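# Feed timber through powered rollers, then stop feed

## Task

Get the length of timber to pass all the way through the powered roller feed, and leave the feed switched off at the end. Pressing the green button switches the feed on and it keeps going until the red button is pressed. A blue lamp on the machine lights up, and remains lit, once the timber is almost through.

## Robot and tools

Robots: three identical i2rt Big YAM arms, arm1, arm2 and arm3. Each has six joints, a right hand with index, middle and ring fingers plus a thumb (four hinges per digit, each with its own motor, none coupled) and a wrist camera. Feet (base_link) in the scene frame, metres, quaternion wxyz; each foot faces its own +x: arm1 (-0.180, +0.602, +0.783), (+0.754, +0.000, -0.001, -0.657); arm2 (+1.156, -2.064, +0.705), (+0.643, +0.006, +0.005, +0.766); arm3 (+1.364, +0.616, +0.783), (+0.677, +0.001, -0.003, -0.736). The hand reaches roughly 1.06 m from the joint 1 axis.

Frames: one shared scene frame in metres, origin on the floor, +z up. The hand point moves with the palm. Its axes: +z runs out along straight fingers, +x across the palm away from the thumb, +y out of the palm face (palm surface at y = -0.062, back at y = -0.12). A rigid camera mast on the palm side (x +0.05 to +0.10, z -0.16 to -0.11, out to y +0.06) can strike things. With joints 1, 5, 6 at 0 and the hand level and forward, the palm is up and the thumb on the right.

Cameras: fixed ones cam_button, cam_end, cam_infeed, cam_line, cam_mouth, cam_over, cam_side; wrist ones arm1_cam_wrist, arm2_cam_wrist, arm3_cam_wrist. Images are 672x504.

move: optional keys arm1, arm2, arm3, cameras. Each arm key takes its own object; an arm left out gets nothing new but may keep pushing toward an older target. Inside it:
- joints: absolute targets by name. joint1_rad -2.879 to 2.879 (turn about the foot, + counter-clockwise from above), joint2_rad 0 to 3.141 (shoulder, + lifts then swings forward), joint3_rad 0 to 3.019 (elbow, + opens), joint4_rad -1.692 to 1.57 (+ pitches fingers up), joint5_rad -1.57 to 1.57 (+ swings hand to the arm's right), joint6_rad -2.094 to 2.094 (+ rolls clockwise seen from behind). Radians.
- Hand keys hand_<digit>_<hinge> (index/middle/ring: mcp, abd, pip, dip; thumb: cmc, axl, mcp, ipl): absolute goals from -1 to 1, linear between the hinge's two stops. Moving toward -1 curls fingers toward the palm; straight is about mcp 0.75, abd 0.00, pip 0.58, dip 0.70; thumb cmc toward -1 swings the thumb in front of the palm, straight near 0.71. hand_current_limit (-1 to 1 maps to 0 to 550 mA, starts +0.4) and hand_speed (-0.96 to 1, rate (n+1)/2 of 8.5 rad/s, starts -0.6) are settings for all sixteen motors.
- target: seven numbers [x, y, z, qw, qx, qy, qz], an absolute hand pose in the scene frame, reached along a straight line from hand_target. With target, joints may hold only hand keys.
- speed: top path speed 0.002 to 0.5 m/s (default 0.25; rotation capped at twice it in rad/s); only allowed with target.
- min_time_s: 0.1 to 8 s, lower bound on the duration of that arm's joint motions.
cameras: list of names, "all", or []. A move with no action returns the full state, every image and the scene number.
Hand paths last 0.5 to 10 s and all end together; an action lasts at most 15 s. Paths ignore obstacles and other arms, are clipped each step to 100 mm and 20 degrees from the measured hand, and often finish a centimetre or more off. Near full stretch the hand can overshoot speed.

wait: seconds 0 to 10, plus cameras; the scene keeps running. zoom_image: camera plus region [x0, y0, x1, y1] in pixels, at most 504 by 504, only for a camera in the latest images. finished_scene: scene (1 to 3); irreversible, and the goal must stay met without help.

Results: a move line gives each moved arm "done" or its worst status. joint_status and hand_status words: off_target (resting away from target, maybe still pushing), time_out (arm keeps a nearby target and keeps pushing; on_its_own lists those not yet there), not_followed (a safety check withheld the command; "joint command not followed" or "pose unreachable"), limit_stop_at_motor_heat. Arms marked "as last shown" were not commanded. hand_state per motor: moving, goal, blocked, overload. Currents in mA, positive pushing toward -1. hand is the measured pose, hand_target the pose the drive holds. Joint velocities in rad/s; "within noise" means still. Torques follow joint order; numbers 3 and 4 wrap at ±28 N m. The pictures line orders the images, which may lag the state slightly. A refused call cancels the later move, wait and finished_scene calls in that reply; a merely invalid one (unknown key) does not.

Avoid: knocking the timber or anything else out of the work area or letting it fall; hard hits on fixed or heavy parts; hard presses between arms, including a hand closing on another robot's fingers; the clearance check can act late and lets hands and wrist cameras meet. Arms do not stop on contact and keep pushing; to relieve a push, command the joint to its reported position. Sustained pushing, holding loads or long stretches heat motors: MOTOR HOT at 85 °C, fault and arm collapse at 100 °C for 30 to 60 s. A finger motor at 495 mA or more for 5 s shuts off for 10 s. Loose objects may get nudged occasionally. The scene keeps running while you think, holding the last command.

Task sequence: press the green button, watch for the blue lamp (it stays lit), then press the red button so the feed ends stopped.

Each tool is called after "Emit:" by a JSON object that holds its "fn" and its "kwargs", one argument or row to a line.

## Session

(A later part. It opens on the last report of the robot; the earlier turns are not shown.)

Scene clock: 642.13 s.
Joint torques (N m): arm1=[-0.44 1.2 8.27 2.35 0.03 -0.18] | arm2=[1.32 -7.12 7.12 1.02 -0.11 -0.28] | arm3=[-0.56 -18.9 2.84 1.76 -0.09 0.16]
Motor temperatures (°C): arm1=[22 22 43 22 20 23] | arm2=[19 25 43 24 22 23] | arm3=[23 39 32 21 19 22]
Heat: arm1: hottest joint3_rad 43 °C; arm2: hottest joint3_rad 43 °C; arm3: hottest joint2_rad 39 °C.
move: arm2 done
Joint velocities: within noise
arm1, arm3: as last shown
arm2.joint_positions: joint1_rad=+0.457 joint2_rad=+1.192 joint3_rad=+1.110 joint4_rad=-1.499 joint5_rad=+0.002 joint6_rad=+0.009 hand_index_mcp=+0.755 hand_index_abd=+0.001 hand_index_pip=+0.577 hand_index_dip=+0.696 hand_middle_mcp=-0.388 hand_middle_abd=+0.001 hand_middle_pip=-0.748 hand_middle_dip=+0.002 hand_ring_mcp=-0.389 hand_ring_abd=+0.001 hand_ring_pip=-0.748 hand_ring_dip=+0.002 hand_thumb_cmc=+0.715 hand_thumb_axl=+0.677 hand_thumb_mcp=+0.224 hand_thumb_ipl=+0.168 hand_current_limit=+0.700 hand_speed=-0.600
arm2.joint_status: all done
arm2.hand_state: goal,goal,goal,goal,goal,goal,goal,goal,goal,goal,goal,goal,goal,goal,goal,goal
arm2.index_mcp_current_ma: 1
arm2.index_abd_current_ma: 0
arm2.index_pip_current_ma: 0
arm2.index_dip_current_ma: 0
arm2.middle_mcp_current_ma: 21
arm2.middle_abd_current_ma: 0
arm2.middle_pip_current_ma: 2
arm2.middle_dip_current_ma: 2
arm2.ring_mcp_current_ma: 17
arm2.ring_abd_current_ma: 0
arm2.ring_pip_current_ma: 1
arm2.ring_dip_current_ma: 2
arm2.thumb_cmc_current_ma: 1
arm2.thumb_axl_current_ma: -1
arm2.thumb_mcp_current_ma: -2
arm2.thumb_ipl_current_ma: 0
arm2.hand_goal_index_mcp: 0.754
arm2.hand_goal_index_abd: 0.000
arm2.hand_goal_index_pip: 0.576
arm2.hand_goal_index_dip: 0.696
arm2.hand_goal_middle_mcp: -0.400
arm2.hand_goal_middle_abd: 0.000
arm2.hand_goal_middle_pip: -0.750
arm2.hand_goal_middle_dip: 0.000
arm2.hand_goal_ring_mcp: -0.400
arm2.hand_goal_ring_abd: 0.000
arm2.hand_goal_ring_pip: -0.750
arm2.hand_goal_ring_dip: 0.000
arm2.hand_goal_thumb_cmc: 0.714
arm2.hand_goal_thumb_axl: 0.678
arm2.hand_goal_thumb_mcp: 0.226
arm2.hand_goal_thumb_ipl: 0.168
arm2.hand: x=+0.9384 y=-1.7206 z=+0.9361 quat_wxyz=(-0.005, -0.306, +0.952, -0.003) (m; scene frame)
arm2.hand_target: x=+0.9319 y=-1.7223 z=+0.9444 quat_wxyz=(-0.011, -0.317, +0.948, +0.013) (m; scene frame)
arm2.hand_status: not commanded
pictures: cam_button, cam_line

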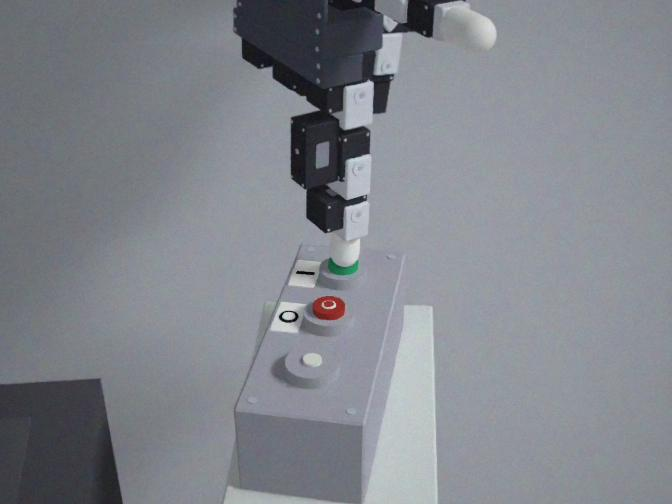

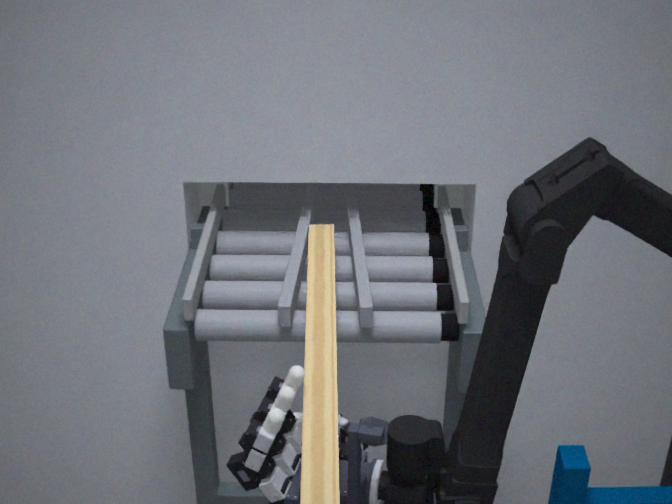

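Emit:
{"fn": "move", "kwargs": {
  "arm2": {"joints": {"joint1_rad": 0.47, "joint2_rad": 1.175, "joint3_rad": 1.08, "joint4_rad": -1.455}, "min_time_s": 1.2},
  "cameras": ["cam_button", "cam_line"]
}}

Scene clock: 647.63 s.
Joint torques (N m): arm1=[-0.5 1.26 8.25 2.35 0.03 -0.19] | arm2=[1.32 -6.71 6.56 1.07 -0.11 -0.3] | arm3=[-0.44 -18.9 2.82 1.77 -0.08 0.15]
Motor temperatures (°C): arm1=[22 22 43 22 20 23] | arm2=[19 25 43 24 22 23] | arm3=[23 38 32 21 19 22]
Heat: arm1: hottest joint3_rad 43 °C; arm2: hottest joint3_rad 43 °C; arm3: hottest joint2_rad 38 °C.
move: arm2 done
Joint velocities: within noise
arm1, arm3: as last shown
arm2.joint_positions: joint1_rad=+0.458 joint2_rad=+1.178 joint3_rad=+1.089 joint4_rad=-1.472 joint5_rad=+0.002 joint6_rad=+0.009 hand_index_mcp=+0.763 hand_index_abd=-0.002 hand_index_pip=+0.582 hand_index_dip=+0.698 hand_middle_mcp=-0.388 hand_middle_abd=+0.001 hand_middle_pip=-0.748 hand_middle_dip=+0.002 hand_ring_mcp=-0.389 hand_ring_abd=+0.001 hand_ring_pip=-0.748 hand_ring_dip=+0.002 hand_thumb_cmc=+0.715 hand_thumb_axl=+0.677 hand_thumb_mcp=+0.224 hand_thumb_ipl=+0.168 hand_current_limit=+0.700 hand_speed=-0.600
arm2.joint_status: all done
arm2.hand_state: goal,goal,goal,goal,goal,goal,goal,goal,goal,goal,goal,goal,goal,goal,goal,goal
arm2.index_mcp_current_ma: 13
arm2.index_abd_current_ma: -2
arm2.index_pip_current_ma: 7
arm2.index_dip_current_ma: 1
arm2.middle_mcp_current_ma: 21
arm2.middle_abd_current_ma: 0
arm2.middle_pip_current_ma: 2
arm2.middle_dip_current_ma: 2
arm2.ring_mcp_current_ma: 17
arm2.ring_abd_current_ma: 0
arm2.ring_pip_current_ma: 1
arm2.ring_dip_current_ma: 2
arm2.thumb_cmc_current_ma: 1
arm2.thumb_axl_current_ma: -1
arm2.thumb_mcp_current_ma: -2
arm2.thumb_ipl_current_ma: 0
arm2.hand_goal_index_mcp: 0.754
arm2.hand_goal_index_abd: 0.000
arm2.hand_goal_index_pip: 0.576
arm2.hand_goal_index_dip: 0.696
arm2.hand_goal_middle_mcp: -0.400
arm2.hand_goal_middle_abd: 0.000
arm2.hand_goal_middle_pip: -0.750
arm2.hand_goal_middle_dip: 0.000
arm2.hand_goal_ring_mcp: -0.400
arm2.hand_goal_ring_abd: 0.000
arm2.hand_goal_ring_pip: -0.750
arm2.hand_goal_ring_dip: 0.000
arm2.hand_goal_thumb_cmc: 0.714
arm2.hand_goal_thumb_axl: 0.678
arm2.hand_goal_thumb_mcp: 0.226
arm2.hand_goal_thumb_ipl: 0.168
arm2.hand: x=+0.9383 y=-1.7210 z=+0.9344 quat_wxyz=(-0.008, -0.307, +0.952, +0.007) (m; scene frame)
arm2.hand_target: x=+0.9323 y=-1.7233 z=+0.9327 quat_wxyz=(-0.010, -0.317, +0.948, +0.012) (m; scene frame)
arm2.hand_status: not commanded
pictures: cam_button, cam_line

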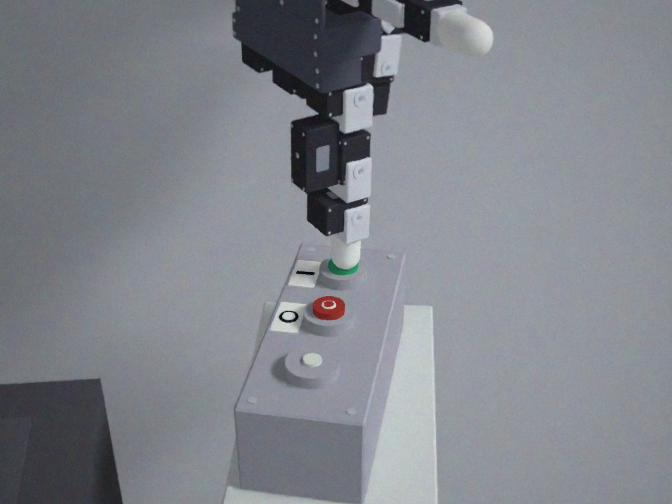

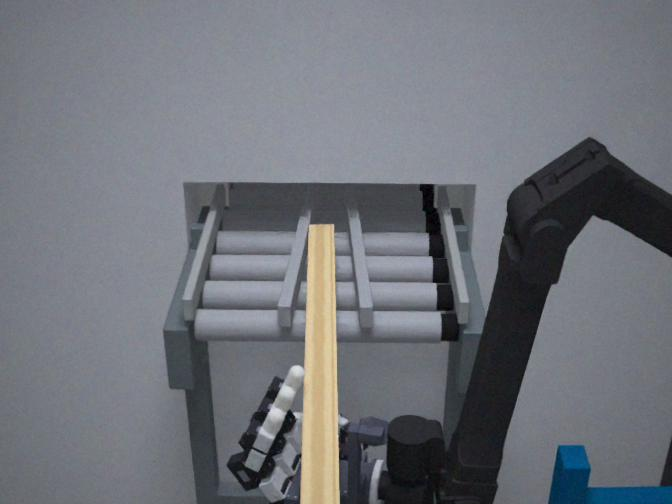

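Emit:
{"fn": "move", "kwargs": {
  "arm2": {"joints": {"joint1_rad": 0.47, "joint2_rad": 1.175, "joint3_rad": 1.045, "joint4_rad": -1.42}, "min_time_s": 1.2},
  "cameras": ["cam_button", "cam_line"]
}}

Scene clock: 654.83 s.
Joint torques (N m): arm1=[-0.5 1.26 8.25 2.35 0.03 -0.19] | arm2=[1.49 -5.19 5.64 1.18 -0.2 -0.27] | arm3=[-0.38 -18.84 2.89 1.78 -0.09 0.14]
Motor temperatures (°C): arm1=[22 22 43 22 20 23] | arm2=[19 25 42 24 22 23] | arm3=[23 38 31 21 19 22]
Heat: arm1: hottest joint3_rad 43 °C; arm2: hottest joint3_rad 42 °C; arm3: hottest joint2_rad 38 °C.
move: arm2 done
Joint velocities: within noise
arm1, arm3: as last shown
arm2.joint_positions: joint1_rad=+0.458 joint2_rad=+1.163 joint3_rad=+1.068 joint4_rad=-1.440 joint5_rad=+0.004 joint6_rad=+0.009 hand_index_mcp=+0.775 hand_index_abd=-0.007 hand_index_pip=+0.592 hand_index_dip=+0.702 hand_middle_mcp=-0.388 hand_middle_abd=+0.001 hand_middle_pip=-0.748 hand_middle_dip=+0.002 hand_ring_mcp=-0.389 hand_ring_abd=+0.001 hand_ring_pip=-0.748 hand_ring_dip=+0.002 hand_thumb_cmc=+0.715 hand_thumb_axl=+0.677 hand_thumb_mcp=+0.224 hand_thumb_ipl=+0.168 hand_current_limit=+0.700 hand_speed=-0.600
arm2.joint_status: all done
arm2.hand_state: blocked,goal,goal,goal,goal,goal,goal,goal,goal,goal,goal,goal,goal,goal,goal,goal
arm2.index_mcp_current_ma: 44
arm2.index_abd_current_ma: -7
arm2.index_pip_current_ma: 27
arm2.index_dip_current_ma: 7
arm2.middle_mcp_current_ma: 21
arm2.middle_abd_current_ma: 0
arm2.middle_pip_current_ma: 2
arm2.middle_dip_current_ma: 2
arm2.ring_mcp_current_ma: 17
arm2.ring_abd_current_ma: 0
arm2.ring_pip_current_ma: 1
arm2.ring_dip_current_ma: 2
arm2.thumb_cmc_current_ma: 1
arm2.thumb_axl_current_ma: -1
arm2.thumb_mcp_current_ma: -2
arm2.thumb_ipl_current_ma: 0
arm2.hand_goal_index_mcp: 0.754
arm2.hand_goal_index_abd: 0.000
arm2.hand_goal_index_pip: 0.576
arm2.hand_goal_index_dip: 0.696
arm2.hand_goal_middle_mcp: -0.400
arm2.hand_goal_middle_abd: 0.000
arm2.hand_goal_middle_pip: -0.750
arm2.hand_goal_middle_dip: 0.000
arm2.hand_goal_ring_mcp: -0.400
arm2.hand_goal_ring_abd: 0.000
arm2.hand_goal_ring_pip: -0.750
arm2.hand_goal_ring_dip: 0.000
arm2.hand_goal_thumb_cmc: 0.714
arm2.hand_goal_thumb_axl: 0.678
arm2.hand_goal_thumb_mcp: 0.226
arm2.hand_goal_thumb_ipl: 0.168
arm2.hand: x=+0.9385 y=-1.7205 z=+0.9331 quat_wxyz=(-0.011, -0.307, +0.952, +0.020) (m; scene frame)
arm2.hand_target: x=+0.9331 y=-1.7243 z=+0.9196 quat_wxyz=(-0.011, -0.317, +0.948, +0.013) (m; scene frame)
arm2.hand_status: not commanded
pictures: cam_button, cam_line

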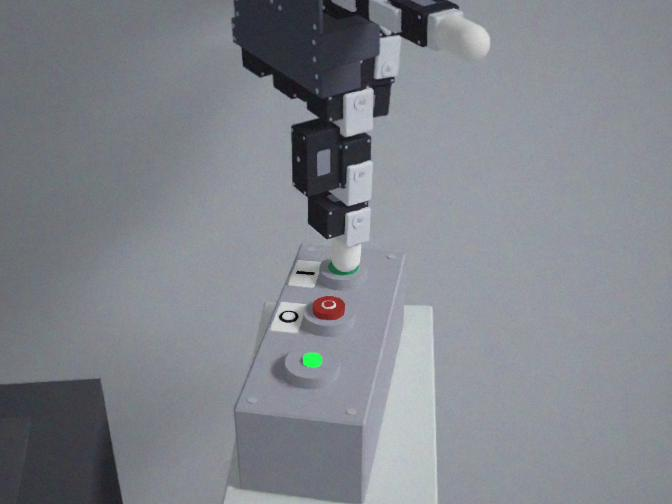

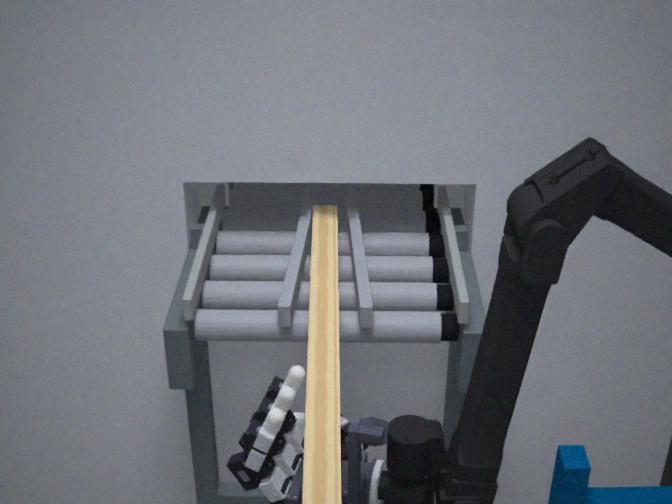

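Started. Raise arm2 and check the feed.

Emit:
{"fn": "move", "kwargs": {
  "arm2": {"joints": {"joint1_rad": 0.47, "joint2_rad": 1.175, "joint3_rad": 1.19, "joint4_rad": -1.575}, "min_time_s": 1.5},
  "cameras": ["cam_line", "cam_over", "cam_mouth"]
}}

Emit:
{"fn": "move", "kwargs": {
  "arm2": {"joints": {"joint1_rad": 0.27, "joint2_rad": 1.12, "joint3_rad": 1.13, "joint4_rad": -1.565, "joint5_rad": 0.0, "joint6_rad": 0.0}, "min_time_s": 2},
  "cameras": ["cam_line", "cam_over", "cam_button"]
}}

Scene clock: 662.53 s.
Joint torques (N m): arm1=[-0.44 1.2 8.25 2.35 0.03 -0.19] | arm2=[0.85 -5.3 10.85 0.06 -0.14 -0.24] | arm3=[-0.32 -18.84 2.85 1.78 -0.09 0.15]
Motor temperatures (°C): arm1=[22 22 43 22 20 23] | arm2=[19 24 42 25 22 23] | arm3=[23 38 31 21 19 22]
Heat: arm1: hottest joint3_rad 43 °C; arm2: hottest joint3_rad 42 °C; arm3: hottest joint2_rad 38 °C.
move: arm2 done
Joint velocities: within noise
arm1, arm3: as last shown
arm2.joint_positions: joint1_rad=+0.458 joint2_rad=+1.166 joint3_rad=+1.138 joint4_rad=-1.566 joint5_rad=+0.002 joint6_rad=+0.007 hand_index_mcp=+0.749 hand_index_abd=-0.003 hand_index_pip=+0.572 hand_index_dip=+0.694 hand_middle_mcp=-0.388 hand_middle_abd=+0.001 hand_middle_pip=-0.748 hand_middle_dip=+0.002 hand_ring_mcp=-0.389 hand_ring_abd=+0.001 hand_ring_pip=-0.748 hand_ring_dip=+0.002 hand_thumb_cmc=+0.715 hand_thumb_axl=+0.677 hand_thumb_mcp=+0.224 hand_thumb_ipl=+0.168 hand_current_limit=+0.700 hand_speed=-0.600
arm2.joint_status: all done
arm2.hand_state: goal,goal,goal,goal,goal,goal,goal,goal,goal,goal,goal,goal,goal,goal,goal,goal
arm2.index_mcp_current_ma: -7
arm2.index_abd_current_ma: -2
arm2.index_pip_current_ma: -4
arm2.index_dip_current_ma: -2
arm2.middle_mcp_current_ma: 21
arm2.middle_abd_current_ma: 0
arm2.middle_pip_current_ma: 2
arm2.middle_dip_current_ma: 2
arm2.ring_mcp_current_ma: 17
arm2.ring_abd_current_ma: 0
arm2.ring_pip_current_ma: 1
arm2.ring_dip_current_ma: 2
arm2.thumb_cmc_current_ma: 1
arm2.thumb_axl_current_ma: -1
arm2.thumb_mcp_current_ma: -3
arm2.thumb_ipl_current_ma: 0
arm2.hand_goal_index_mcp: 0.754
arm2.hand_goal_index_abd: 0.000
arm2.hand_goal_index_pip: 0.576
arm2.hand_goal_index_dip: 0.696
arm2.hand_goal_middle_mcp: -0.400
arm2.hand_goal_middle_abd: 0.000
arm2.hand_goal_middle_pip: -0.750
arm2.hand_goal_middle_dip: 0.000
arm2.hand_goal_ring_mcp: -0.400
arm2.hand_goal_ring_abd: 0.000
arm2.hand_goal_ring_pip: -0.750
arm2.hand_goal_ring_dip: 0.000
arm2.hand_goal_thumb_cmc: 0.714
arm2.hand_goal_thumb_axl: 0.678
arm2.hand_goal_thumb_mcp: 0.226
arm2.hand_goal_thumb_ipl: 0.168
arm2.hand: x=+0.9451 y=-1.7302 z=+0.9537 quat_wxyz=(-0.003, -0.308, +0.951, -0.008) (m; scene frame)
arm2.hand_target: x=+0.9334 y=-1.7238 z=+0.9739 quat_wxyz=(-0.009, -0.317, +0.948, +0.008) (m; scene frame)
arm2.hand_status: not commanded
pictures: cam_line, cam_mouth, cam_over

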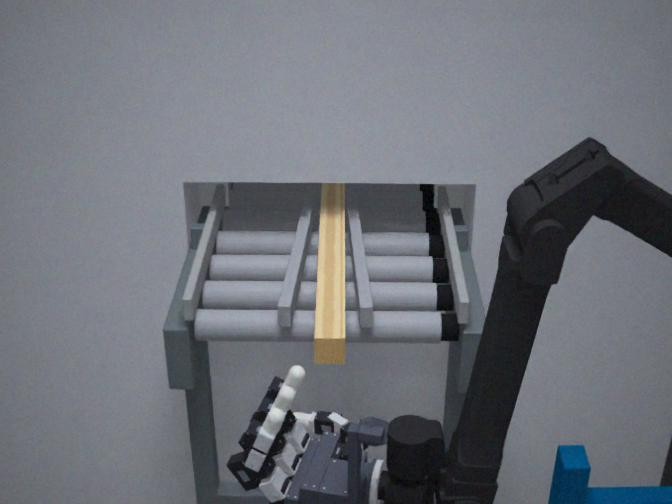

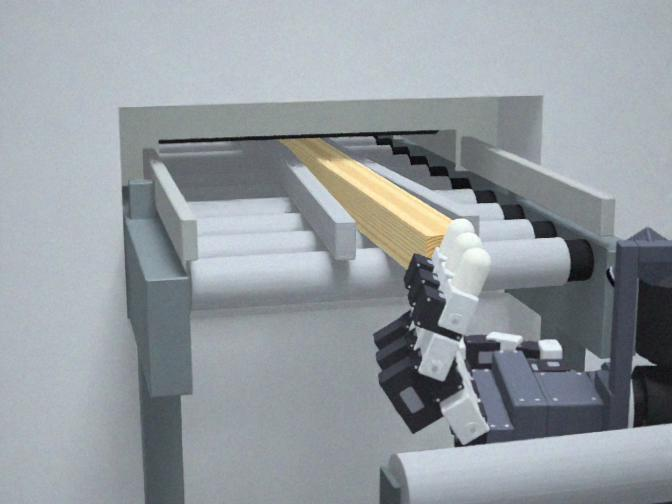

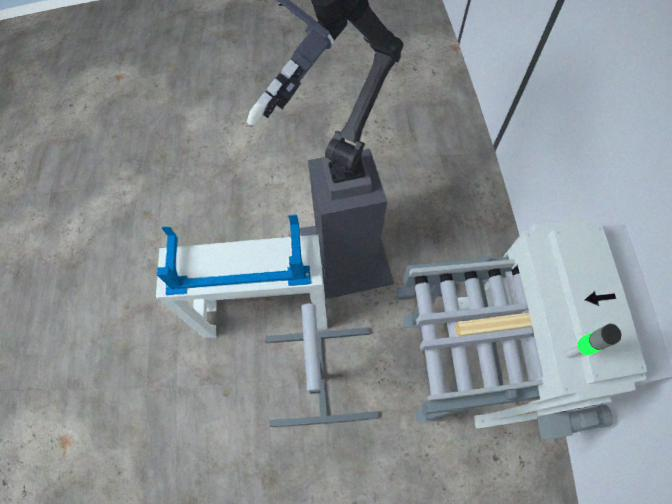

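Scene clock: 664.93 s.
Joint torques (N m): arm1=[-0.44 1.26 8.25 2.35 0.03 -0.19] | arm2=[-0.85 -6.71 7.53 0.46 -0.1 -0.27] | arm3=[-0.32 -18.67 2.8 1.76 -0.09 0.15]
Motor temperatures (°C): arm1=[22 22 43 22 20 23] | arm2=[19 24 42 24 22 23] | arm3=[23 38 31 21 19 22]
Heat: arm1: hottest joint3_rad 43 °C; arm2: hottest joint3_rad 42 °C; arm3: hottest joint2_rad 38 °C.
move: arm2 done
Joint velocities: within noise
arm1, arm3: as last shown
arm2.joint_positions: joint1_rad=+0.283 joint2_rad=+1.138 joint3_rad=+1.127 joint4_rad=-1.566 joint5_rad=+0.001 joint6_rad=+0.007 hand_index_mcp=+0.749 hand_index_abd=-0.003 hand_index_pip=+0.572 hand_index_dip=+0.694 hand_middle_mcp=-0.388 hand_middle_abd=+0.001 hand_middle_pip=-0.748 hand_middle_dip=+0.002 hand_ring_mcp=-0.389 hand_ring_abd=+0.001 hand_ring_pip=-0.748 hand_ring_dip=+0.002 hand_thumb_cmc=+0.715 hand_thumb_axl=+0.677 hand_thumb_mcp=+0.224 hand_thumb_ipl=+0.168 hand_current_limit=+0.700 hand_speed=-0.600
arm2.joint_status: all done
arm2.hand_state: goal,goal,goal,goal,goal,goal,goal,goal,goal,goal,goal,goal,goal,goal,goal,goal
arm2.index_mcp_current_ma: -7
arm2.index_abd_current_ma: -2
arm2.index_pip_current_ma: -4
arm2.index_dip_current_ma: -2
arm2.middle_mcp_current_ma: 21
arm2.middle_abd_current_ma: 0
arm2.middle_pip_current_ma: 2
arm2.middle_dip_current_ma: 2
arm2.ring_mcp_current_ma: 17
arm2.ring_abd_current_ma: 0
arm2.ring_pip_current_ma: 1
arm2.ring_dip_current_ma: 2
arm2.thumb_cmc_current_ma: 1
arm2.thumb_axl_current_ma: -1
arm2.thumb_mcp_current_ma: -3
arm2.thumb_ipl_current_ma: 0
arm2.hand_goal_index_mcp: 0.754
arm2.hand_goal_index_abd: 0.000
arm2.hand_goal_index_pip: 0.576
arm2.hand_goal_index_dip: 0.696
arm2.hand_goal_middle_mcp: -0.400
arm2.hand_goal_middle_abd: 0.000
arm2.hand_goal_middle_pip: -0.750
arm2.hand_goal_middle_dip: 0.000
arm2.hand_goal_ring_mcp: -0.400
arm2.hand_goal_ring_abd: 0.000
arm2.hand_goal_ring_pip: -0.750
arm2.hand_goal_ring_dip: 0.000
arm2.hand_goal_thumb_cmc: 0.714
arm2.hand_goal_thumb_axl: 0.678
arm2.hand_goal_thumb_mcp: 0.226
arm2.hand_goal_thumb_ipl: 0.168
arm2.hand: x=+1.0092 y=-1.7035 z=+0.9582 quat_wxyz=(-0.006, -0.223, +0.975, -0.001) (m; scene frame)
arm2.hand_target: x=+1.0137 y=-1.7029 z=+0.9663 quat_wxyz=(-0.009, -0.221, +0.975, +0.010) (m; scene frame)
arm2.hand_status: not commanded
pictures: cam_button, cam_line, cam_over

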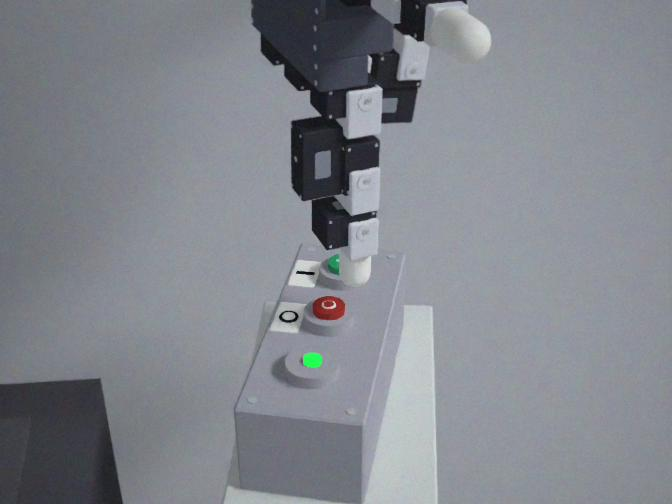

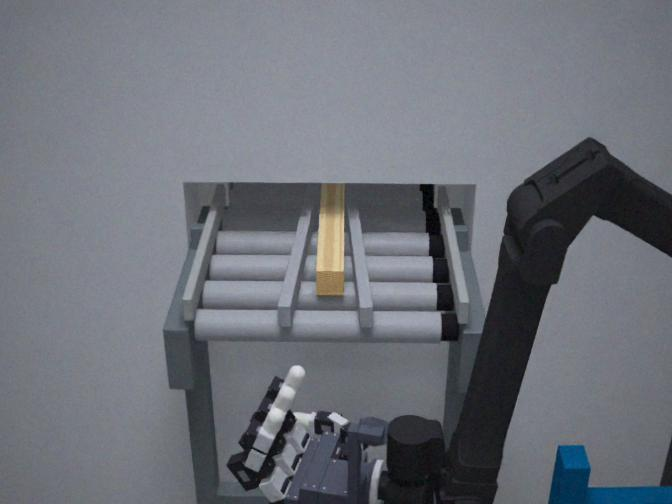

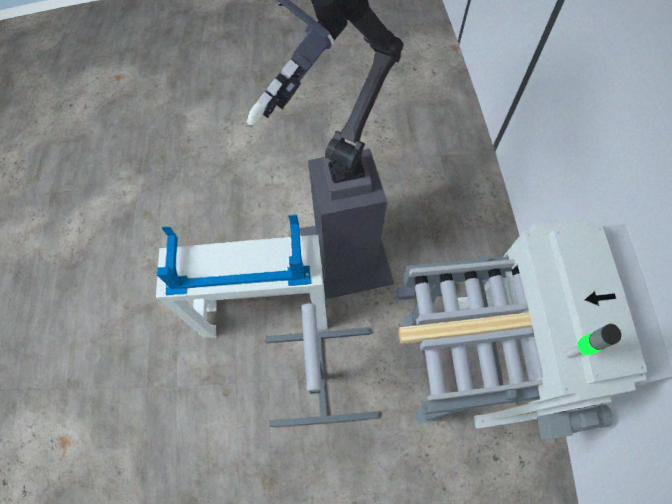

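Emit:
{"fn": "move", "kwargs": {
  "arm2": {"joints": {"joint1_rad": 0.252, "joint2_rad": 1.073, "joint3_rad": 1.095, "joint4_rad": -1.575, "joint5_rad": 0.0, "joint6_rad": 0.0}, "min_time_s": 1.5},
  "cameras": ["cam_line", "cam_over", "cam_button", "cam_side"]
}}

Scene clock: 682.07 s.
Joint torques (N m): arm1=[-0.44 1.2 8.25 2.35 0.03 -0.19] | arm2=[-1.26 -5.95 7.35 0.1 -0.09 -0.24] | arm3=[-0.44 -19.02 2.81 1.77 -0.09 0.15]
Motor temperatures (°C): arm1=[22 22 43 22 20 23] | arm2=[19 24 43 24 22 23] | arm3=[23 38 30 21 19 22]
Heat: arm1: hottest joint3_rad 43 °C; arm2: hottest joint3_rad 43 °C; arm3: hottest joint2_rad 38 °C.
move: arm2 done
Joint velocities: within noise
arm1, arm3: as last shown
arm2.joint_positions: joint1_rad=+0.265 joint2_rad=+1.090 joint3_rad=+1.092 joint4_rad=-1.566 joint5_rad=+0.001 joint6_rad=+0.007 hand_index_mcp=+0.749 hand_index_abd=-0.003 hand_index_pip=+0.572 hand_index_dip=+0.694 hand_middle_mcp=-0.388 hand_middle_abd=+0.001 hand_middle_pip=-0.748 hand_middle_dip=+0.002 hand_ring_mcp=-0.389 hand_ring_abd=+0.001 hand_ring_pip=-0.748 hand_ring_dip=+0.002 hand_thumb_cmc=+0.715 hand_thumb_axl=+0.677 hand_thumb_mcp=+0.224 hand_thumb_ipl=+0.168 hand_current_limit=+0.700 hand_speed=-0.600
arm2.joint_status: all done
arm2.hand_state: goal,goal,goal,goal,goal,goal,goal,goal,goal,goal,goal,goal,goal,goal,goal,goal
arm2.index_mcp_current_ma: -6
arm2.index_abd_current_ma: -2
arm2.index_pip_current_ma: -4
arm2.index_dip_current_ma: -2
arm2.middle_mcp_current_ma: 21
arm2.middle_abd_current_ma: 0
arm2.middle_pip_current_ma: 2
arm2.middle_dip_current_ma: 2
arm2.ring_mcp_current_ma: 17
arm2.ring_abd_current_ma: 0
arm2.ring_pip_current_ma: 1
arm2.ring_dip_current_ma: 2
arm2.thumb_cmc_current_ma: 1
arm2.thumb_axl_current_ma: -1
arm2.thumb_mcp_current_ma: -3
arm2.thumb_ipl_current_ma: 0
arm2.hand_goal_index_mcp: 0.754
arm2.hand_goal_index_abd: 0.000
arm2.hand_goal_index_pip: 0.576
arm2.hand_goal_index_dip: 0.696
arm2.hand_goal_middle_mcp: -0.400
arm2.hand_goal_middle_abd: 0.000
arm2.hand_goal_middle_pip: -0.750
arm2.hand_goal_middle_dip: 0.000
arm2.hand_goal_ring_mcp: -0.400
arm2.hand_goal_ring_abd: 0.000
arm2.hand_goal_ring_pip: -0.750
arm2.hand_goal_ring_dip: 0.000
arm2.hand_goal_thumb_cmc: 0.714
arm2.hand_goal_thumb_axl: 0.678
arm2.hand_goal_thumb_mcp: 0.226
arm2.hand_goal_thumb_ipl: 0.168
arm2.hand: x=+1.0217 y=-1.7141 z=+0.9586 quat_wxyz=(-0.008, -0.215, +0.977, +0.005) (m; scene frame)
arm2.hand_target: x=+1.0271 y=-1.7157 z=+0.9651 quat_wxyz=(-0.009, -0.212, +0.977, +0.010) (m; scene frame)
arm2.hand_status: not commanded
pictures: cam_button, cam_line, cam_over, cam_side

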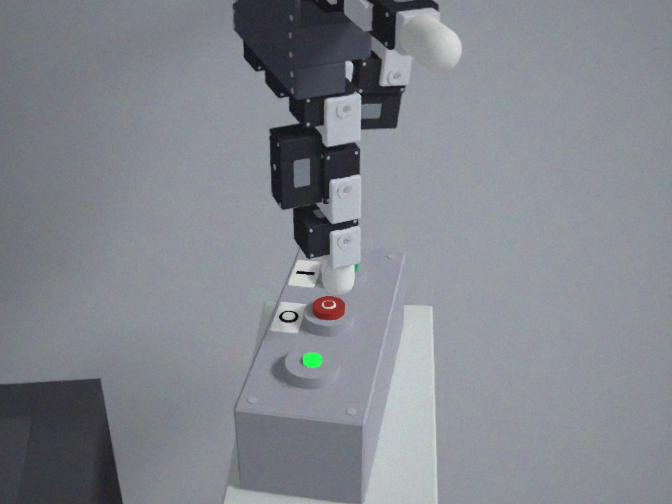

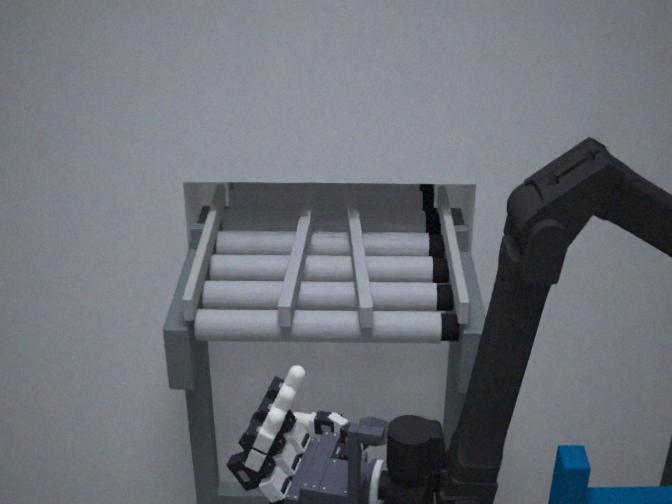

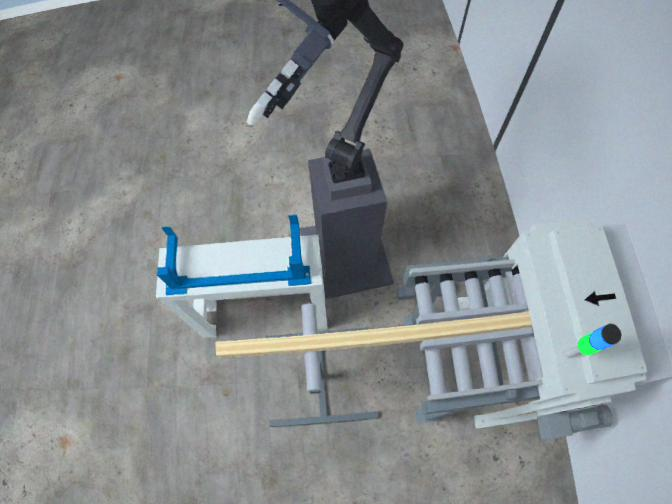

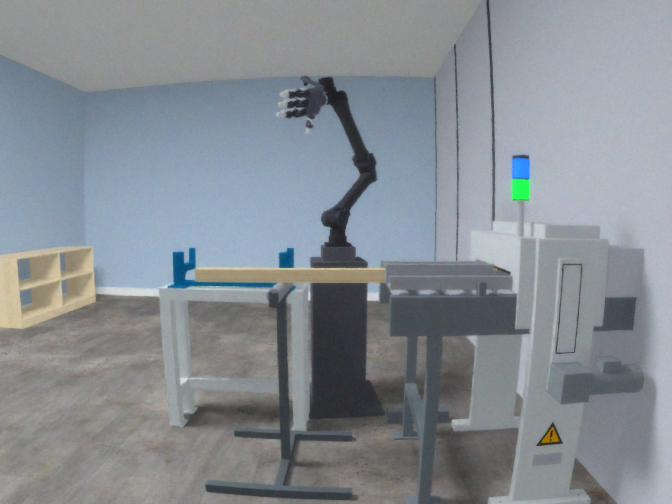

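Emit:
{"fn": "move", "kwargs": {
  "arm2": {"joints": {"joint1_rad": 0.252, "joint2_rad": 1.065, "joint3_rad": 1.03, "joint4_rad": -1.518, "joint5_rad": 0.0, "joint6_rad": 0.0}, "min_time_s": 1.5},
  "cameras": ["cam_over", "cam_button", "cam_side"]
}}

Scene clock: 697.93 s.
Joint torques (N m): arm1=[-0.44 1.2 8.25 2.35 0.03 -0.19] | arm2=[-0.44 -6.24 7.34 0.91 -0.08 -0.3] | arm3=[-0.44 -18.78 2.86 1.73 -0.08 0.14]
Motor temperatures (°C): arm1=[22 22 43 22 20 23] | arm2=[19 24 43 24 22 23] | arm3=[23 38 30 21 19 22]
Heat: arm1: hottest joint3_rad 43 °C; arm2: hottest joint3_rad 43 °C; arm3: hottest joint2_rad 38 °C.
move: arm2 done
Joint velocities: within noise
arm1, arm3: as last shown
arm2.joint_positions: joint1_rad=+0.265 joint2_rad=+1.082 joint3_rad=+1.027 joint4_rad=-1.530 joint5_rad=+0.001 joint6_rad=+0.007 hand_index_mcp=+0.749 hand_index_abd=-0.003 hand_index_pip=+0.572 hand_index_dip=+0.694 hand_middle_mcp=-0.388 hand_middle_abd=+0.001 hand_middle_pip=-0.748 hand_middle_dip=+0.002 hand_ring_mcp=-0.389 hand_ring_abd=+0.001 hand_ring_pip=-0.748 hand_ring_dip=+0.002 hand_thumb_cmc=+0.715 hand_thumb_axl=+0.677 hand_thumb_mcp=+0.224 hand_thumb_ipl=+0.168 hand_current_limit=+0.700 hand_speed=-0.600
arm2.joint_status: all done
arm2.hand_state: goal,goal,goal,goal,goal,goal,goal,goal,goal,goal,goal,goal,goal,goal,goal,goal
arm2.index_mcp_current_ma: -6
arm2.index_abd_current_ma: -2
arm2.index_pip_current_ma: -4
arm2.index_dip_current_ma: -2
arm2.middle_mcp_current_ma: 21
arm2.middle_abd_current_ma: 0
arm2.middle_pip_current_ma: 2
arm2.middle_dip_current_ma: 2
arm2.ring_mcp_current_ma: 17
arm2.ring_abd_current_ma: 0
arm2.ring_pip_current_ma: 1
arm2.ring_dip_current_ma: 2
arm2.thumb_cmc_current_ma: 1
arm2.thumb_axl_current_ma: -1
arm2.thumb_mcp_current_ma: -3
arm2.thumb_ipl_current_ma: 0
arm2.hand_goal_index_mcp: 0.754
arm2.hand_goal_index_abd: 0.000
arm2.hand_goal_index_pip: 0.576
arm2.hand_goal_index_dip: 0.696
arm2.hand_goal_middle_mcp: -0.400
arm2.hand_goal_middle_abd: 0.000
arm2.hand_goal_middle_pip: -0.750
arm2.hand_goal_middle_dip: 0.000
arm2.hand_goal_ring_mcp: -0.400
arm2.hand_goal_ring_abd: 0.000
arm2.hand_goal_ring_pip: -0.750
arm2.hand_goal_ring_dip: 0.000
arm2.hand_goal_thumb_cmc: 0.714
arm2.hand_goal_thumb_axl: 0.678
arm2.hand_goal_thumb_mcp: 0.226
arm2.hand_goal_thumb_ipl: 0.168
arm2.hand: x=+1.0251 y=-1.7219 z=+0.9342 quat_wxyz=(-0.005, -0.215, +0.977, -0.005) (m; scene frame)
arm2.hand_target: x=+1.0282 y=-1.7184 z=+0.9426 quat_wxyz=(-0.009, -0.212, +0.977, +0.011) (m; scene frame)
arm2.hand_status: not commanded
pictures: cam_button, cam_over, cam_side

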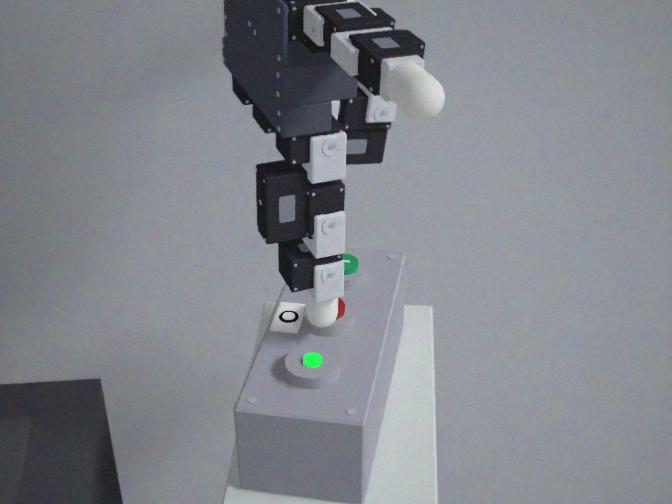

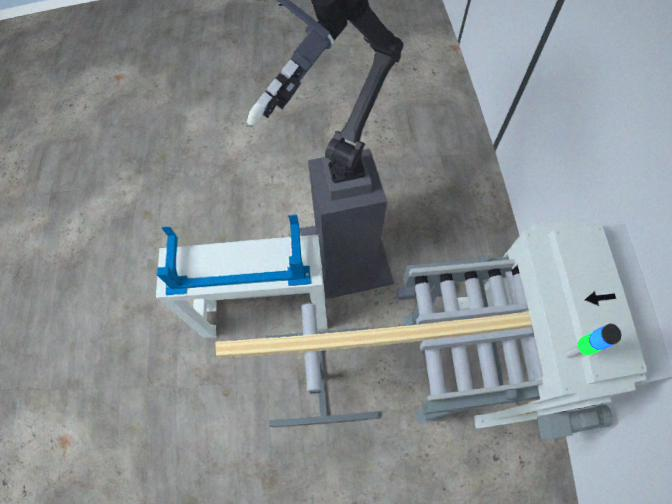

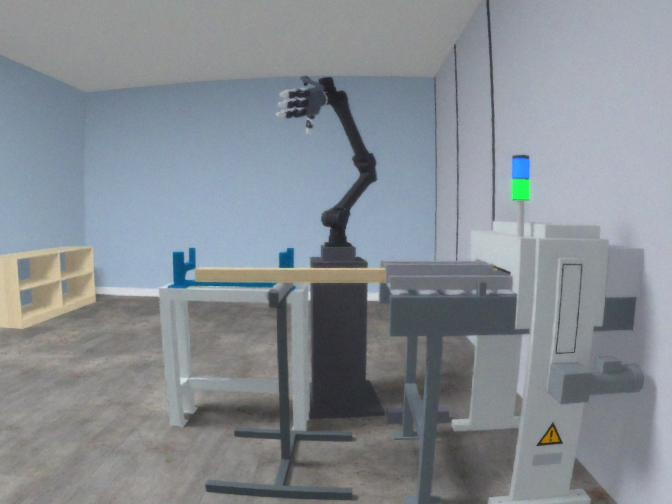

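Emit:
{"fn": "move", "kwargs": {
  "arm2": {"joints": {"joint1_rad": 0.302, "joint2_rad": 1.093, "joint3_rad": 1.10, "joint4_rad": -1.572, "joint5_rad": 0.0, "joint6_rad": 0.0}, "min_time_s": 1.5},
  "cameras": ["cam_button"]
}}

Scene clock: 711.27 s.
Joint torques (N m): arm1=[-0.5 1.26 8.25 2.33 0.03 -0.19] | arm2=[1.73 -3.96 10.91 0.1 -0.09 -0.24] | arm3=[-0.38 -18.78 2.85 1.81 -0.08 0.15]
Motor temperatures (°C): arm1=[22 22 43 22 20 23] | arm2=[19 24 43 24 22 23] | arm3=[23 38 30 21 19 22]
Heat: arm1: hottest joint3_rad 43 °C; arm2: hottest joint3_rad 43 °C; arm3: hottest joint2_rad 38 °C.
move: arm2 done
Joint velocities: within noise
arm1.joint_positions: joint1_rad=-0.771 joint2_rad=+0.644 joint3_rad=+1.563 joint4_rad=-1.166 joint5_rad=+0.108 joint6_rad=+1.072 hand_index_mcp=+0.756 hand_index_abd=+0.001 hand_index_pip=+0.577 hand_index_dip=+0.696 hand_middle_mcp=+0.756 hand_middle_abd=+0.001 hand_middle_pip=+0.577 hand_middle_dip=+0.696 hand_ring_mcp=+0.756 hand_ring_abd=+0.001 hand_ring_pip=+0.577 hand_ring_dip=+0.696 hand_thumb_cmc=+0.715 hand_thumb_axl=+0.677 hand_thumb_mcp=+0.226 hand_thumb_ipl=+0.168 hand_current_limit=+0.400 hand_speed=-0.600
arm1.joint_status: not commanded
arm1.hand_state: goal,goal,goal,goal,goal,goal,goal,goal,goal,goal,goal,goal,goal,goal,goal,goal
arm1.index_mcp_current_ma: 9
arm1.index_abd_current_ma: 3
arm1.index_pip_current_ma: 4
arm1.index_dip_current_ma: 0
arm1.middle_mcp_current_ma: 9
arm1.middle_abd_current_ma: 3
arm1.middle_pip_current_ma: 4
arm1.middle_dip_current_ma: 0
arm1.ring_mcp_current_ma: 9
arm1.ring_abd_current_ma: 3
arm1.ring_pip_current_ma: 4
arm1.ring_dip_current_ma: 0
arm1.thumb_cmc_current_ma: 7
arm1.thumb_axl_current_ma: -4
arm1.thumb_mcp_current_ma: -1
arm1.thumb_ipl_current_ma: -2
arm1.hand_goal_index_mcp: 0.754
arm1.hand_goal_index_abd: 0.000
arm1.hand_goal_index_pip: 0.576
arm1.hand_goal_index_dip: 0.696
arm1.hand_goal_middle_mcp: 0.754
arm1.hand_goal_middle_abd: 0.000
arm1.hand_goal_middle_pip: 0.576
arm1.hand_goal_middle_dip: 0.696
arm1.hand_goal_ring_mcp: 0.754
arm1.hand_goal_ring_abd: 0.000
arm1.hand_goal_ring_pip: 0.576
arm1.hand_goal_ring_dip: 0.696
arm1.hand_goal_thumb_cmc: 0.714
arm1.hand_goal_thumb_axl: 0.678
arm1.hand_goal_thumb_mcp: 0.226
arm1.hand_goal_thumb_ipl: 0.168
arm1.hand: x=-0.4003 y=+0.4821 z=+1.4610 quat_wxyz=(+0.608, +0.492, -0.616, +0.092) (m; scene frame)
arm1.hand_target: x=-0.3972 y=+0.4864 z=+1.4704 quat_wxyz=(+0.617, +0.487, -0.611, +0.095) (m; scene frame)
arm1.hand_status: not commanded
arm2.joint_positions: joint1_rad=+0.289 joint2_rad=+1.082 joint3_rad=+1.048 joint4_rad=-1.563 joint5_rad=+0.001 joint6_rad=+0.007 hand_index_mcp=+0.749 hand_index_abd=-0.003 hand_index_pip=+0.572 hand_index_dip=+0.694 hand_middle_mcp=-0.388 hand_middle_abd=+0.001 hand_middle_pip=-0.748 hand_middle_dip=+0.002 hand_ring_mcp=-0.389 hand_ring_abd=+0.001 hand_ring_pip=-0.748 hand_ring_dip=+0.002 hand_thumb_cmc=+0.715 hand_thumb_axl=+0.677 hand_thumb_mcp=+0.224 hand_thumb_ipl=+0.168 hand_current_limit=+0.700 hand_speed=-0.600
arm2.joint_status: all done
arm2.hand_state: goal,goal,goal,goal,goal,goal,goal,goal,goal,goal,goal,goal,goal,goal,goal,goal
arm2.index_mcp_current_ma: -6
arm2.index_abd_current_ma: -2
arm2.index_pip_current_ma: -4
arm2.index_dip_current_ma: -2
arm2.middle_mcp_current_ma: 21
arm2.middle_abd_current_ma: 0
arm2.middle_pip_current_ma: 2
arm2.middle_dip_current_ma: 2
arm2.ring_mcp_current_ma: 17
arm2.ring_abd_current_ma: 0
arm2.ring_pip_current_ma: 1
arm2.ring_dip_current_ma: 2
arm2.thumb_cmc_current_ma: 1
arm2.thumb_axl_current_ma: -1
arm2.thumb_mcp_current_ma: -3
arm2.thumb_ipl_current_ma: 0
arm2.hand_goal_index_mcp: 0.754
arm2.hand_goal_index_abd: 0.000
arm2.hand_goal_index_pip: 0.576
arm2.hand_goal_index_dip: 0.696
arm2.hand_goal_middle_mcp: -0.400
arm2.hand_goal_middle_abd: 0.000
arm2.hand_goal_middle_pip: -0.750
arm2.hand_goal_middle_dip: 0.000
arm2.hand_goal_ring_mcp: -0.400
arm2.hand_goal_ring_abd: 0.000
arm2.hand_goal_ring_pip: -0.750
arm2.hand_goal_ring_dip: 0.000
arm2.hand_goal_thumb_cmc: 0.714
arm2.hand_goal_thumb_axl: 0.678
arm2.hand_goal_thumb_mcp: 0.226
arm2.hand_goal_thumb_ipl: 0.168
arm2.hand: x=+1.0182 y=-1.7275 z=+0.9414 quat_wxyz=(-0.004, -0.227, +0.974, -0.011) (m; scene frame)
arm2.hand_target: x=+1.0077 y=-1.7188 z=+0.9612 quat_wxyz=(-0.008, -0.236, +0.972, +0.005) (m; scene frame)
arm2.hand_status: not commanded
arm3.joint_positions: joint1_rad=+0.123 joint2_rad=+2.595 joint3_rad=+1.178 joint4_rad=+1.418 joint5_rad=+0.268 joint6_rad=-0.011 hand_index_mcp=-0.039 hand_index_abd=-0.003 hand_index_pip=-0.204 hand_index_dip=+0.697 hand_middle_mcp=-0.042 hand_middle_abd=-0.003 hand_middle_pip=-0.204 hand_middle_dip=+0.698 hand_ring_mcp=-0.044 hand_ring_abd=-0.002 hand_ring_pip=-0.204 hand_ring_dip=+0.698 hand_thumb_cmc=+0.719 hand_thumb_axl=+0.680 hand_thumb_mcp=-0.446 hand_thumb_ipl=-0.155 hand_current_limit=+0.700 hand_speed=-0.800
arm3.joint_status: not commanded
arm3.hand_state: goal,goal,goal,goal,goal,goal,goal,goal,goal,goal,goal,goal,goal,goal,goal,goal
arm3.index_mcp_current_ma: 6
arm3.index_abd_current_ma: 0
arm3.index_pip_current_ma: -1
arm3.index_dip_current_ma: 0
arm3.middle_mcp_current_ma: 3
arm3.middle_abd_current_ma: -1
arm3.middle_pip_current_ma: -1
arm3.middle_dip_current_ma: 0
arm3.ring_mcp_current_ma: 2
arm3.ring_abd_current_ma: 0
arm3.ring_pip_current_ma: -1
arm3.ring_dip_current_ma: 0
arm3.thumb_cmc_current_ma: 1
arm3.thumb_axl_current_ma: 0
arm3.thumb_mcp_current_ma: 0
arm3.thumb_ipl_current_ma: 0
arm3.hand_goal_index_mcp: -0.050
arm3.hand_goal_index_abd: 0.000
arm3.hand_goal_index_pip: -0.200
arm3.hand_goal_index_dip: 0.696
arm3.hand_goal_middle_mcp: -0.050
arm3.hand_goal_middle_abd: 0.000
arm3.hand_goal_middle_pip: -0.200
arm3.hand_goal_middle_dip: 0.696
arm3.hand_goal_ring_mcp: -0.050
arm3.hand_goal_ring_abd: 0.000
arm3.hand_goal_ring_pip: -0.200
arm3.hand_goal_ring_dip: 0.696
arm3.hand_goal_thumb_cmc: 0.714
arm3.hand_goal_thumb_axl: 0.678
arm3.hand_goal_thumb_mcp: -0.448
arm3.hand_goal_thumb_ipl: -0.156
arm3.hand: x=+1.3242 y=-0.0615 z=+0.7621 quat_wxyz=(+0.704, +0.701, -0.079, -0.082) (m; scene frame)
arm3.hand_target: x=+1.3229 y=-0.0640 z=+0.7652 quat_wxyz=(+0.703, +0.702, -0.080, -0.080) (m; scene frame)
arm3.hand_status: not commanded
pictures: cam_button

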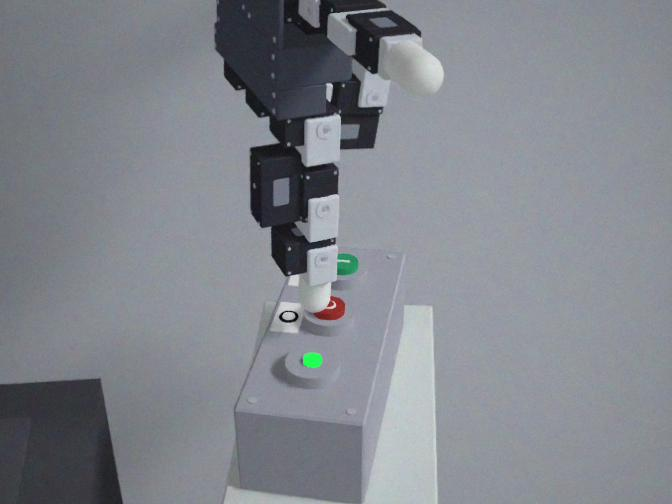

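Emit:
{"fn": "move", "kwargs": {
  "arm2": {"joints": {"joint1_rad": 0.33, "joint2_rad": 1.15, "joint3_rad": 1.21, "joint4_rad": -1.65}, "min_time_s": 1.2}
}}

Emit:
{"fn": "move", "kwargs": {
  "arm2": {"joints": {"joint1_rad": 0.264, "joint2_rad": 1.07, "joint3_rad": 1.092, "joint4_rad": -1.555}, "min_time_s": 1.5},
  "cameras": ["cam_button"]
}}

Scene clock: 732.20 s.
Joint torques (N m): arm1=[-0.44 1.26 8.25 2.35 0.03 -0.19] | arm2=[1.67 -4.78 10.95 -0.21 -0.11 -0.26] | arm3=[-0.21 -18.96 2.84 1.78 -0.09 0.16]
Motor temperatures (°C): arm1=[22 22 43 22 20 23] | arm2=[19 24 48 24 22 23] | arm3=[23 38 29 21 19 22]
Heat: arm1: hottest joint3_rad 43 °C; arm2: hottest joint3_rad 48 °C; arm3: hottest joint2_rad 38 °C.
move: arm2 done
Joint velocities: within noise
arm1, arm3: as last shown
arm2.joint_positions: joint1_rad=+0.317 joint2_rad=+1.139 joint3_rad=+1.158 joint4_rad=-1.641 joint5_rad=+0.001 joint6_rad=+0.007 hand_index_mcp=+0.749 hand_index_abd=-0.003 hand_index_pip=+0.572 hand_index_dip=+0.694 hand_middle_mcp=-0.388 hand_middle_abd=+0.001 hand_middle_pip=-0.748 hand_middle_dip=+0.002 hand_ring_mcp=-0.389 hand_ring_abd=+0.001 hand_ring_pip=-0.748 hand_ring_dip=+0.002 hand_thumb_cmc=+0.715 hand_thumb_axl=+0.677 hand_thumb_mcp=+0.224 hand_thumb_ipl=+0.168 hand_current_limit=+0.700 hand_speed=-0.600
arm2.joint_status: all done
arm2.hand_state: goal,goal,goal,goal,goal,goal,goal,goal,goal,goal,goal,goal,goal,goal,goal,goal
arm2.index_mcp_current_ma: -6
arm2.index_abd_current_ma: -2
arm2.index_pip_current_ma: -4
arm2.index_dip_current_ma: -2
arm2.middle_mcp_current_ma: 21
arm2.middle_abd_current_ma: 0
arm2.middle_pip_current_ma: 2
arm2.middle_dip_current_ma: 2
arm2.ring_mcp_current_ma: 17
arm2.ring_abd_current_ma: 0
arm2.ring_pip_current_ma: 1
arm2.ring_dip_current_ma: 2
arm2.thumb_cmc_current_ma: 1
arm2.thumb_axl_current_ma: -1
arm2.thumb_mcp_current_ma: -3
arm2.thumb_ipl_current_ma: 0
arm2.hand_goal_index_mcp: 0.754
arm2.hand_goal_index_abd: 0.000
arm2.hand_goal_index_pip: 0.576
arm2.hand_goal_index_dip: 0.696
arm2.hand_goal_middle_mcp: -0.400
arm2.hand_goal_middle_abd: 0.000
arm2.hand_goal_middle_pip: -0.750
arm2.hand_goal_middle_dip: 0.000
arm2.hand_goal_ring_mcp: -0.400
arm2.hand_goal_ring_abd: 0.000
arm2.hand_goal_ring_pip: -0.750
arm2.hand_goal_ring_dip: 0.000
arm2.hand_goal_thumb_cmc: 0.714
arm2.hand_goal_thumb_axl: 0.678
arm2.hand_goal_thumb_mcp: 0.226
arm2.hand_goal_thumb_ipl: 0.168
arm2.hand: x=+1.0023 y=-1.7183 z=+0.9661 quat_wxyz=(-0.001, -0.240, +0.971, -0.023) (m; scene frame)
arm2.hand_target: x=+0.9918 y=-1.7107 z=+0.9855 quat_wxyz=(-0.005, -0.250, +0.968, -0.007) (m; scene frame)
arm2.hand_status: not commanded
pictures: none

Scene clock: 734.10 s.
Joint torques (N m): arm1=[-0.44 1.2 8.25 2.35 0.03 -0.19] | arm2=[-1.03 -5.42 7.28 0.68 -0.11 -0.27] | arm3=[-0.32 -18.73 2.85 1.78 -0.09 0.15]
Motor temperatures (°C): arm1=[22 22 43 22 20 23] | arm2=[19 24 48 24 22 23] | arm3=[23 38 29 21 19 22]
Heat: arm1: hottest joint3_rad 43 °C; arm2: hottest joint3_rad 48 °C; arm3: hottest joint2_rad 38 °C.
move: arm2 done
Joint velocities: within noise
arm1, arm3: as last shown
arm2.joint_positions: joint1_rad=+0.277 joint2_rad=+1.087 joint3_rad=+1.089 joint4_rad=-1.568 joint5_rad=+0.001 joint6_rad=+0.007 hand_index_mcp=+0.749 hand_index_abd=-0.003 hand_index_pip=+0.572 hand_index_dip=+0.694 hand_middle_mcp=-0.388 hand_middle_abd=+0.001 hand_middle_pip=-0.748 hand_middle_dip=+0.002 hand_ring_mcp=-0.389 hand_ring_abd=+0.001 hand_ring_pip=-0.748 hand_ring_dip=+0.002 hand_thumb_cmc=+0.715 hand_thumb_axl=+0.677 hand_thumb_mcp=+0.224 hand_thumb_ipl=+0.168 hand_current_limit=+0.700 hand_speed=-0.600
arm2.joint_status: all done
arm2.hand_state: goal,goal,goal,goal,goal,goal,goal,goal,goal,goal,goal,goal,goal,goal,goal,goal
arm2.index_mcp_current_ma: -6
arm2.index_abd_current_ma: -2
arm2.index_pip_current_ma: -4
arm2.index_dip_current_ma: -2
arm2.middle_mcp_current_ma: 21
arm2.middle_abd_current_ma: 0
arm2.middle_pip_current_ma: 2
arm2.middle_dip_current_ma: 2
arm2.ring_mcp_current_ma: 17
arm2.ring_abd_current_ma: 0
arm2.ring_pip_current_ma: 1
arm2.ring_dip_current_ma: 2
arm2.thumb_cmc_current_ma: 1
arm2.thumb_axl_current_ma: -1
arm2.thumb_mcp_current_ma: -3
arm2.thumb_ipl_current_ma: 0
arm2.hand_goal_index_mcp: 0.754
arm2.hand_goal_index_abd: 0.000
arm2.hand_goal_index_pip: 0.576
arm2.hand_goal_index_dip: 0.696
arm2.hand_goal_middle_mcp: -0.400
arm2.hand_goal_middle_abd: 0.000
arm2.hand_goal_middle_pip: -0.750
arm2.hand_goal_middle_dip: 0.000
arm2.hand_goal_ring_mcp: -0.400
arm2.hand_goal_ring_abd: 0.000
arm2.hand_goal_ring_pip: -0.750
arm2.hand_goal_ring_dip: 0.000
arm2.hand_goal_thumb_cmc: 0.714
arm2.hand_goal_thumb_axl: 0.678
arm2.hand_goal_thumb_mcp: 0.226
arm2.hand_goal_thumb_ipl: 0.168
arm2.hand: x=+1.0182 y=-1.7171 z=+0.9585 quat_wxyz=(-0.008, -0.221, +0.975, +0.005) (m; scene frame)
arm2.hand_target: x=+1.0214 y=-1.7139 z=+0.9670 quat_wxyz=(-0.012, -0.218, +0.976, +0.020) (m; scene frame)
arm2.hand_status: not commanded
pictures: cam_button

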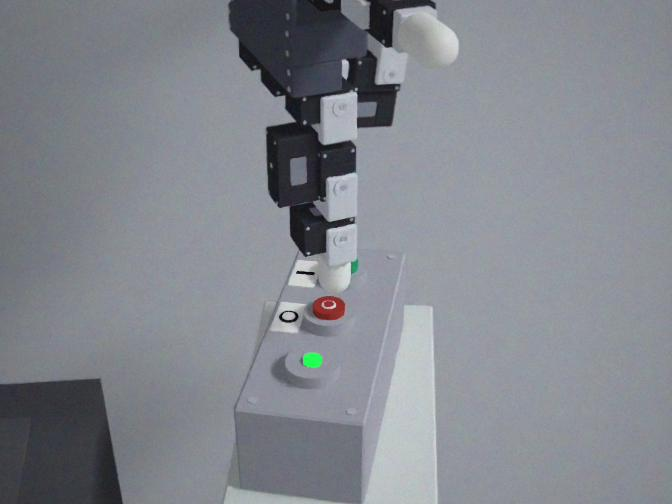

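Emit:
{"fn": "move", "kwargs": {
  "arm2": {"joints": {"joint1_rad": 0.264, "joint2_rad": 1.07, "joint3_rad": 1.045, "joint4_rad": -1.507}, "min_time_s": 1.5},
  "cameras": ["cam_button"]
}}

Scene clock: 786.00 s.
Joint torques (N m): arm1=[-0.44 1.26 8.27 2.35 0.03 -0.19] | arm2=[-1.2 -5.83 7.53 0.96 -0.05 -0.26] | arm3=[-0.32 -18.78 2.85 1.77 -0.08 0.15]
Motor temperatures (°C): arm1=[22 22 43 22 20 23] | arm2=[19 24 44 24 22 23] | arm3=[23 39 29 21 19 22]
Heat: arm1: hottest joint3_rad 43 °C; arm2: hottest joint3_rad 44 °C; arm3: hottest joint2_rad 39 °C.
move: arm2 done
Joint velocities: within noise
arm1, arm3: as last shown
arm2.joint_positions: joint1_rad=+0.277 joint2_rad=+1.086 joint3_rad=+1.042 joint4_rad=-1.519 joint5_rad=+0.001 joint6_rad=+0.007 hand_index_mcp=+0.749 hand_index_abd=-0.003 hand_index_pip=+0.572 hand_index_dip=+0.694 hand_middle_mcp=-0.388 hand_middle_abd=+0.001 hand_middle_pip=-0.748 hand_middle_dip=+0.002 hand_ring_mcp=-0.389 hand_ring_abd=+0.001 hand_ring_pip=-0.748 hand_ring_dip=+0.002 hand_thumb_cmc=+0.715 hand_thumb_axl=+0.677 hand_thumb_mcp=+0.224 hand_thumb_ipl=+0.168 hand_current_limit=+0.700 hand_speed=-0.600
arm2.joint_status: all done
arm2.hand_state: goal,goal,goal,goal,goal,goal,goal,goal,goal,goal,goal,goal,goal,goal,goal,goal
arm2.index_mcp_current_ma: -6
arm2.index_abd_current_ma: -2
arm2.index_pip_current_ma: -4
arm2.index_dip_current_ma: -2
arm2.middle_mcp_current_ma: 21
arm2.middle_abd_current_ma: 0
arm2.middle_pip_current_ma: 2
arm2.middle_dip_current_ma: 2
arm2.ring_mcp_current_ma: 17
arm2.ring_abd_current_ma: 0
arm2.ring_pip_current_ma: 1
arm2.ring_dip_current_ma: 2
arm2.thumb_cmc_current_ma: 1
arm2.thumb_axl_current_ma: -1
arm2.thumb_mcp_current_ma: -3
arm2.thumb_ipl_current_ma: 0
arm2.hand_goal_index_mcp: 0.754
arm2.hand_goal_index_abd: 0.000
arm2.hand_goal_index_pip: 0.576
arm2.hand_goal_index_dip: 0.696
arm2.hand_goal_middle_mcp: -0.400
arm2.hand_goal_middle_abd: 0.000
arm2.hand_goal_middle_pip: -0.750
arm2.hand_goal_middle_dip: 0.000
arm2.hand_goal_ring_mcp: -0.400
arm2.hand_goal_ring_abd: 0.000
arm2.hand_goal_ring_pip: -0.750
arm2.hand_goal_ring_dip: 0.000
arm2.hand_goal_thumb_cmc: 0.714
arm2.hand_goal_thumb_axl: 0.678
arm2.hand_goal_thumb_mcp: 0.226
arm2.hand_goal_thumb_ipl: 0.168
arm2.hand: x=+1.0180 y=-1.7172 z=+0.9407 quat_wxyz=(-0.008, -0.221, +0.975, +0.005) (m; scene frame)
arm2.hand_target: x=+1.0210 y=-1.7136 z=+0.9490 quat_wxyz=(-0.012, -0.218, +0.976, +0.021) (m; scene frame)
arm2.hand_status: not commanded
pictures: cam_button

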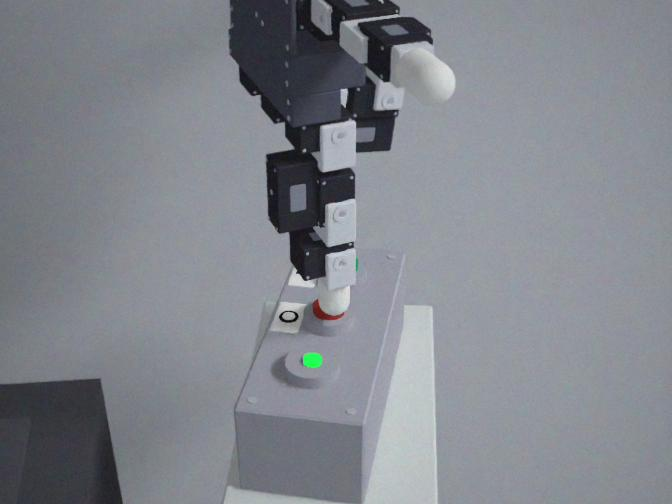

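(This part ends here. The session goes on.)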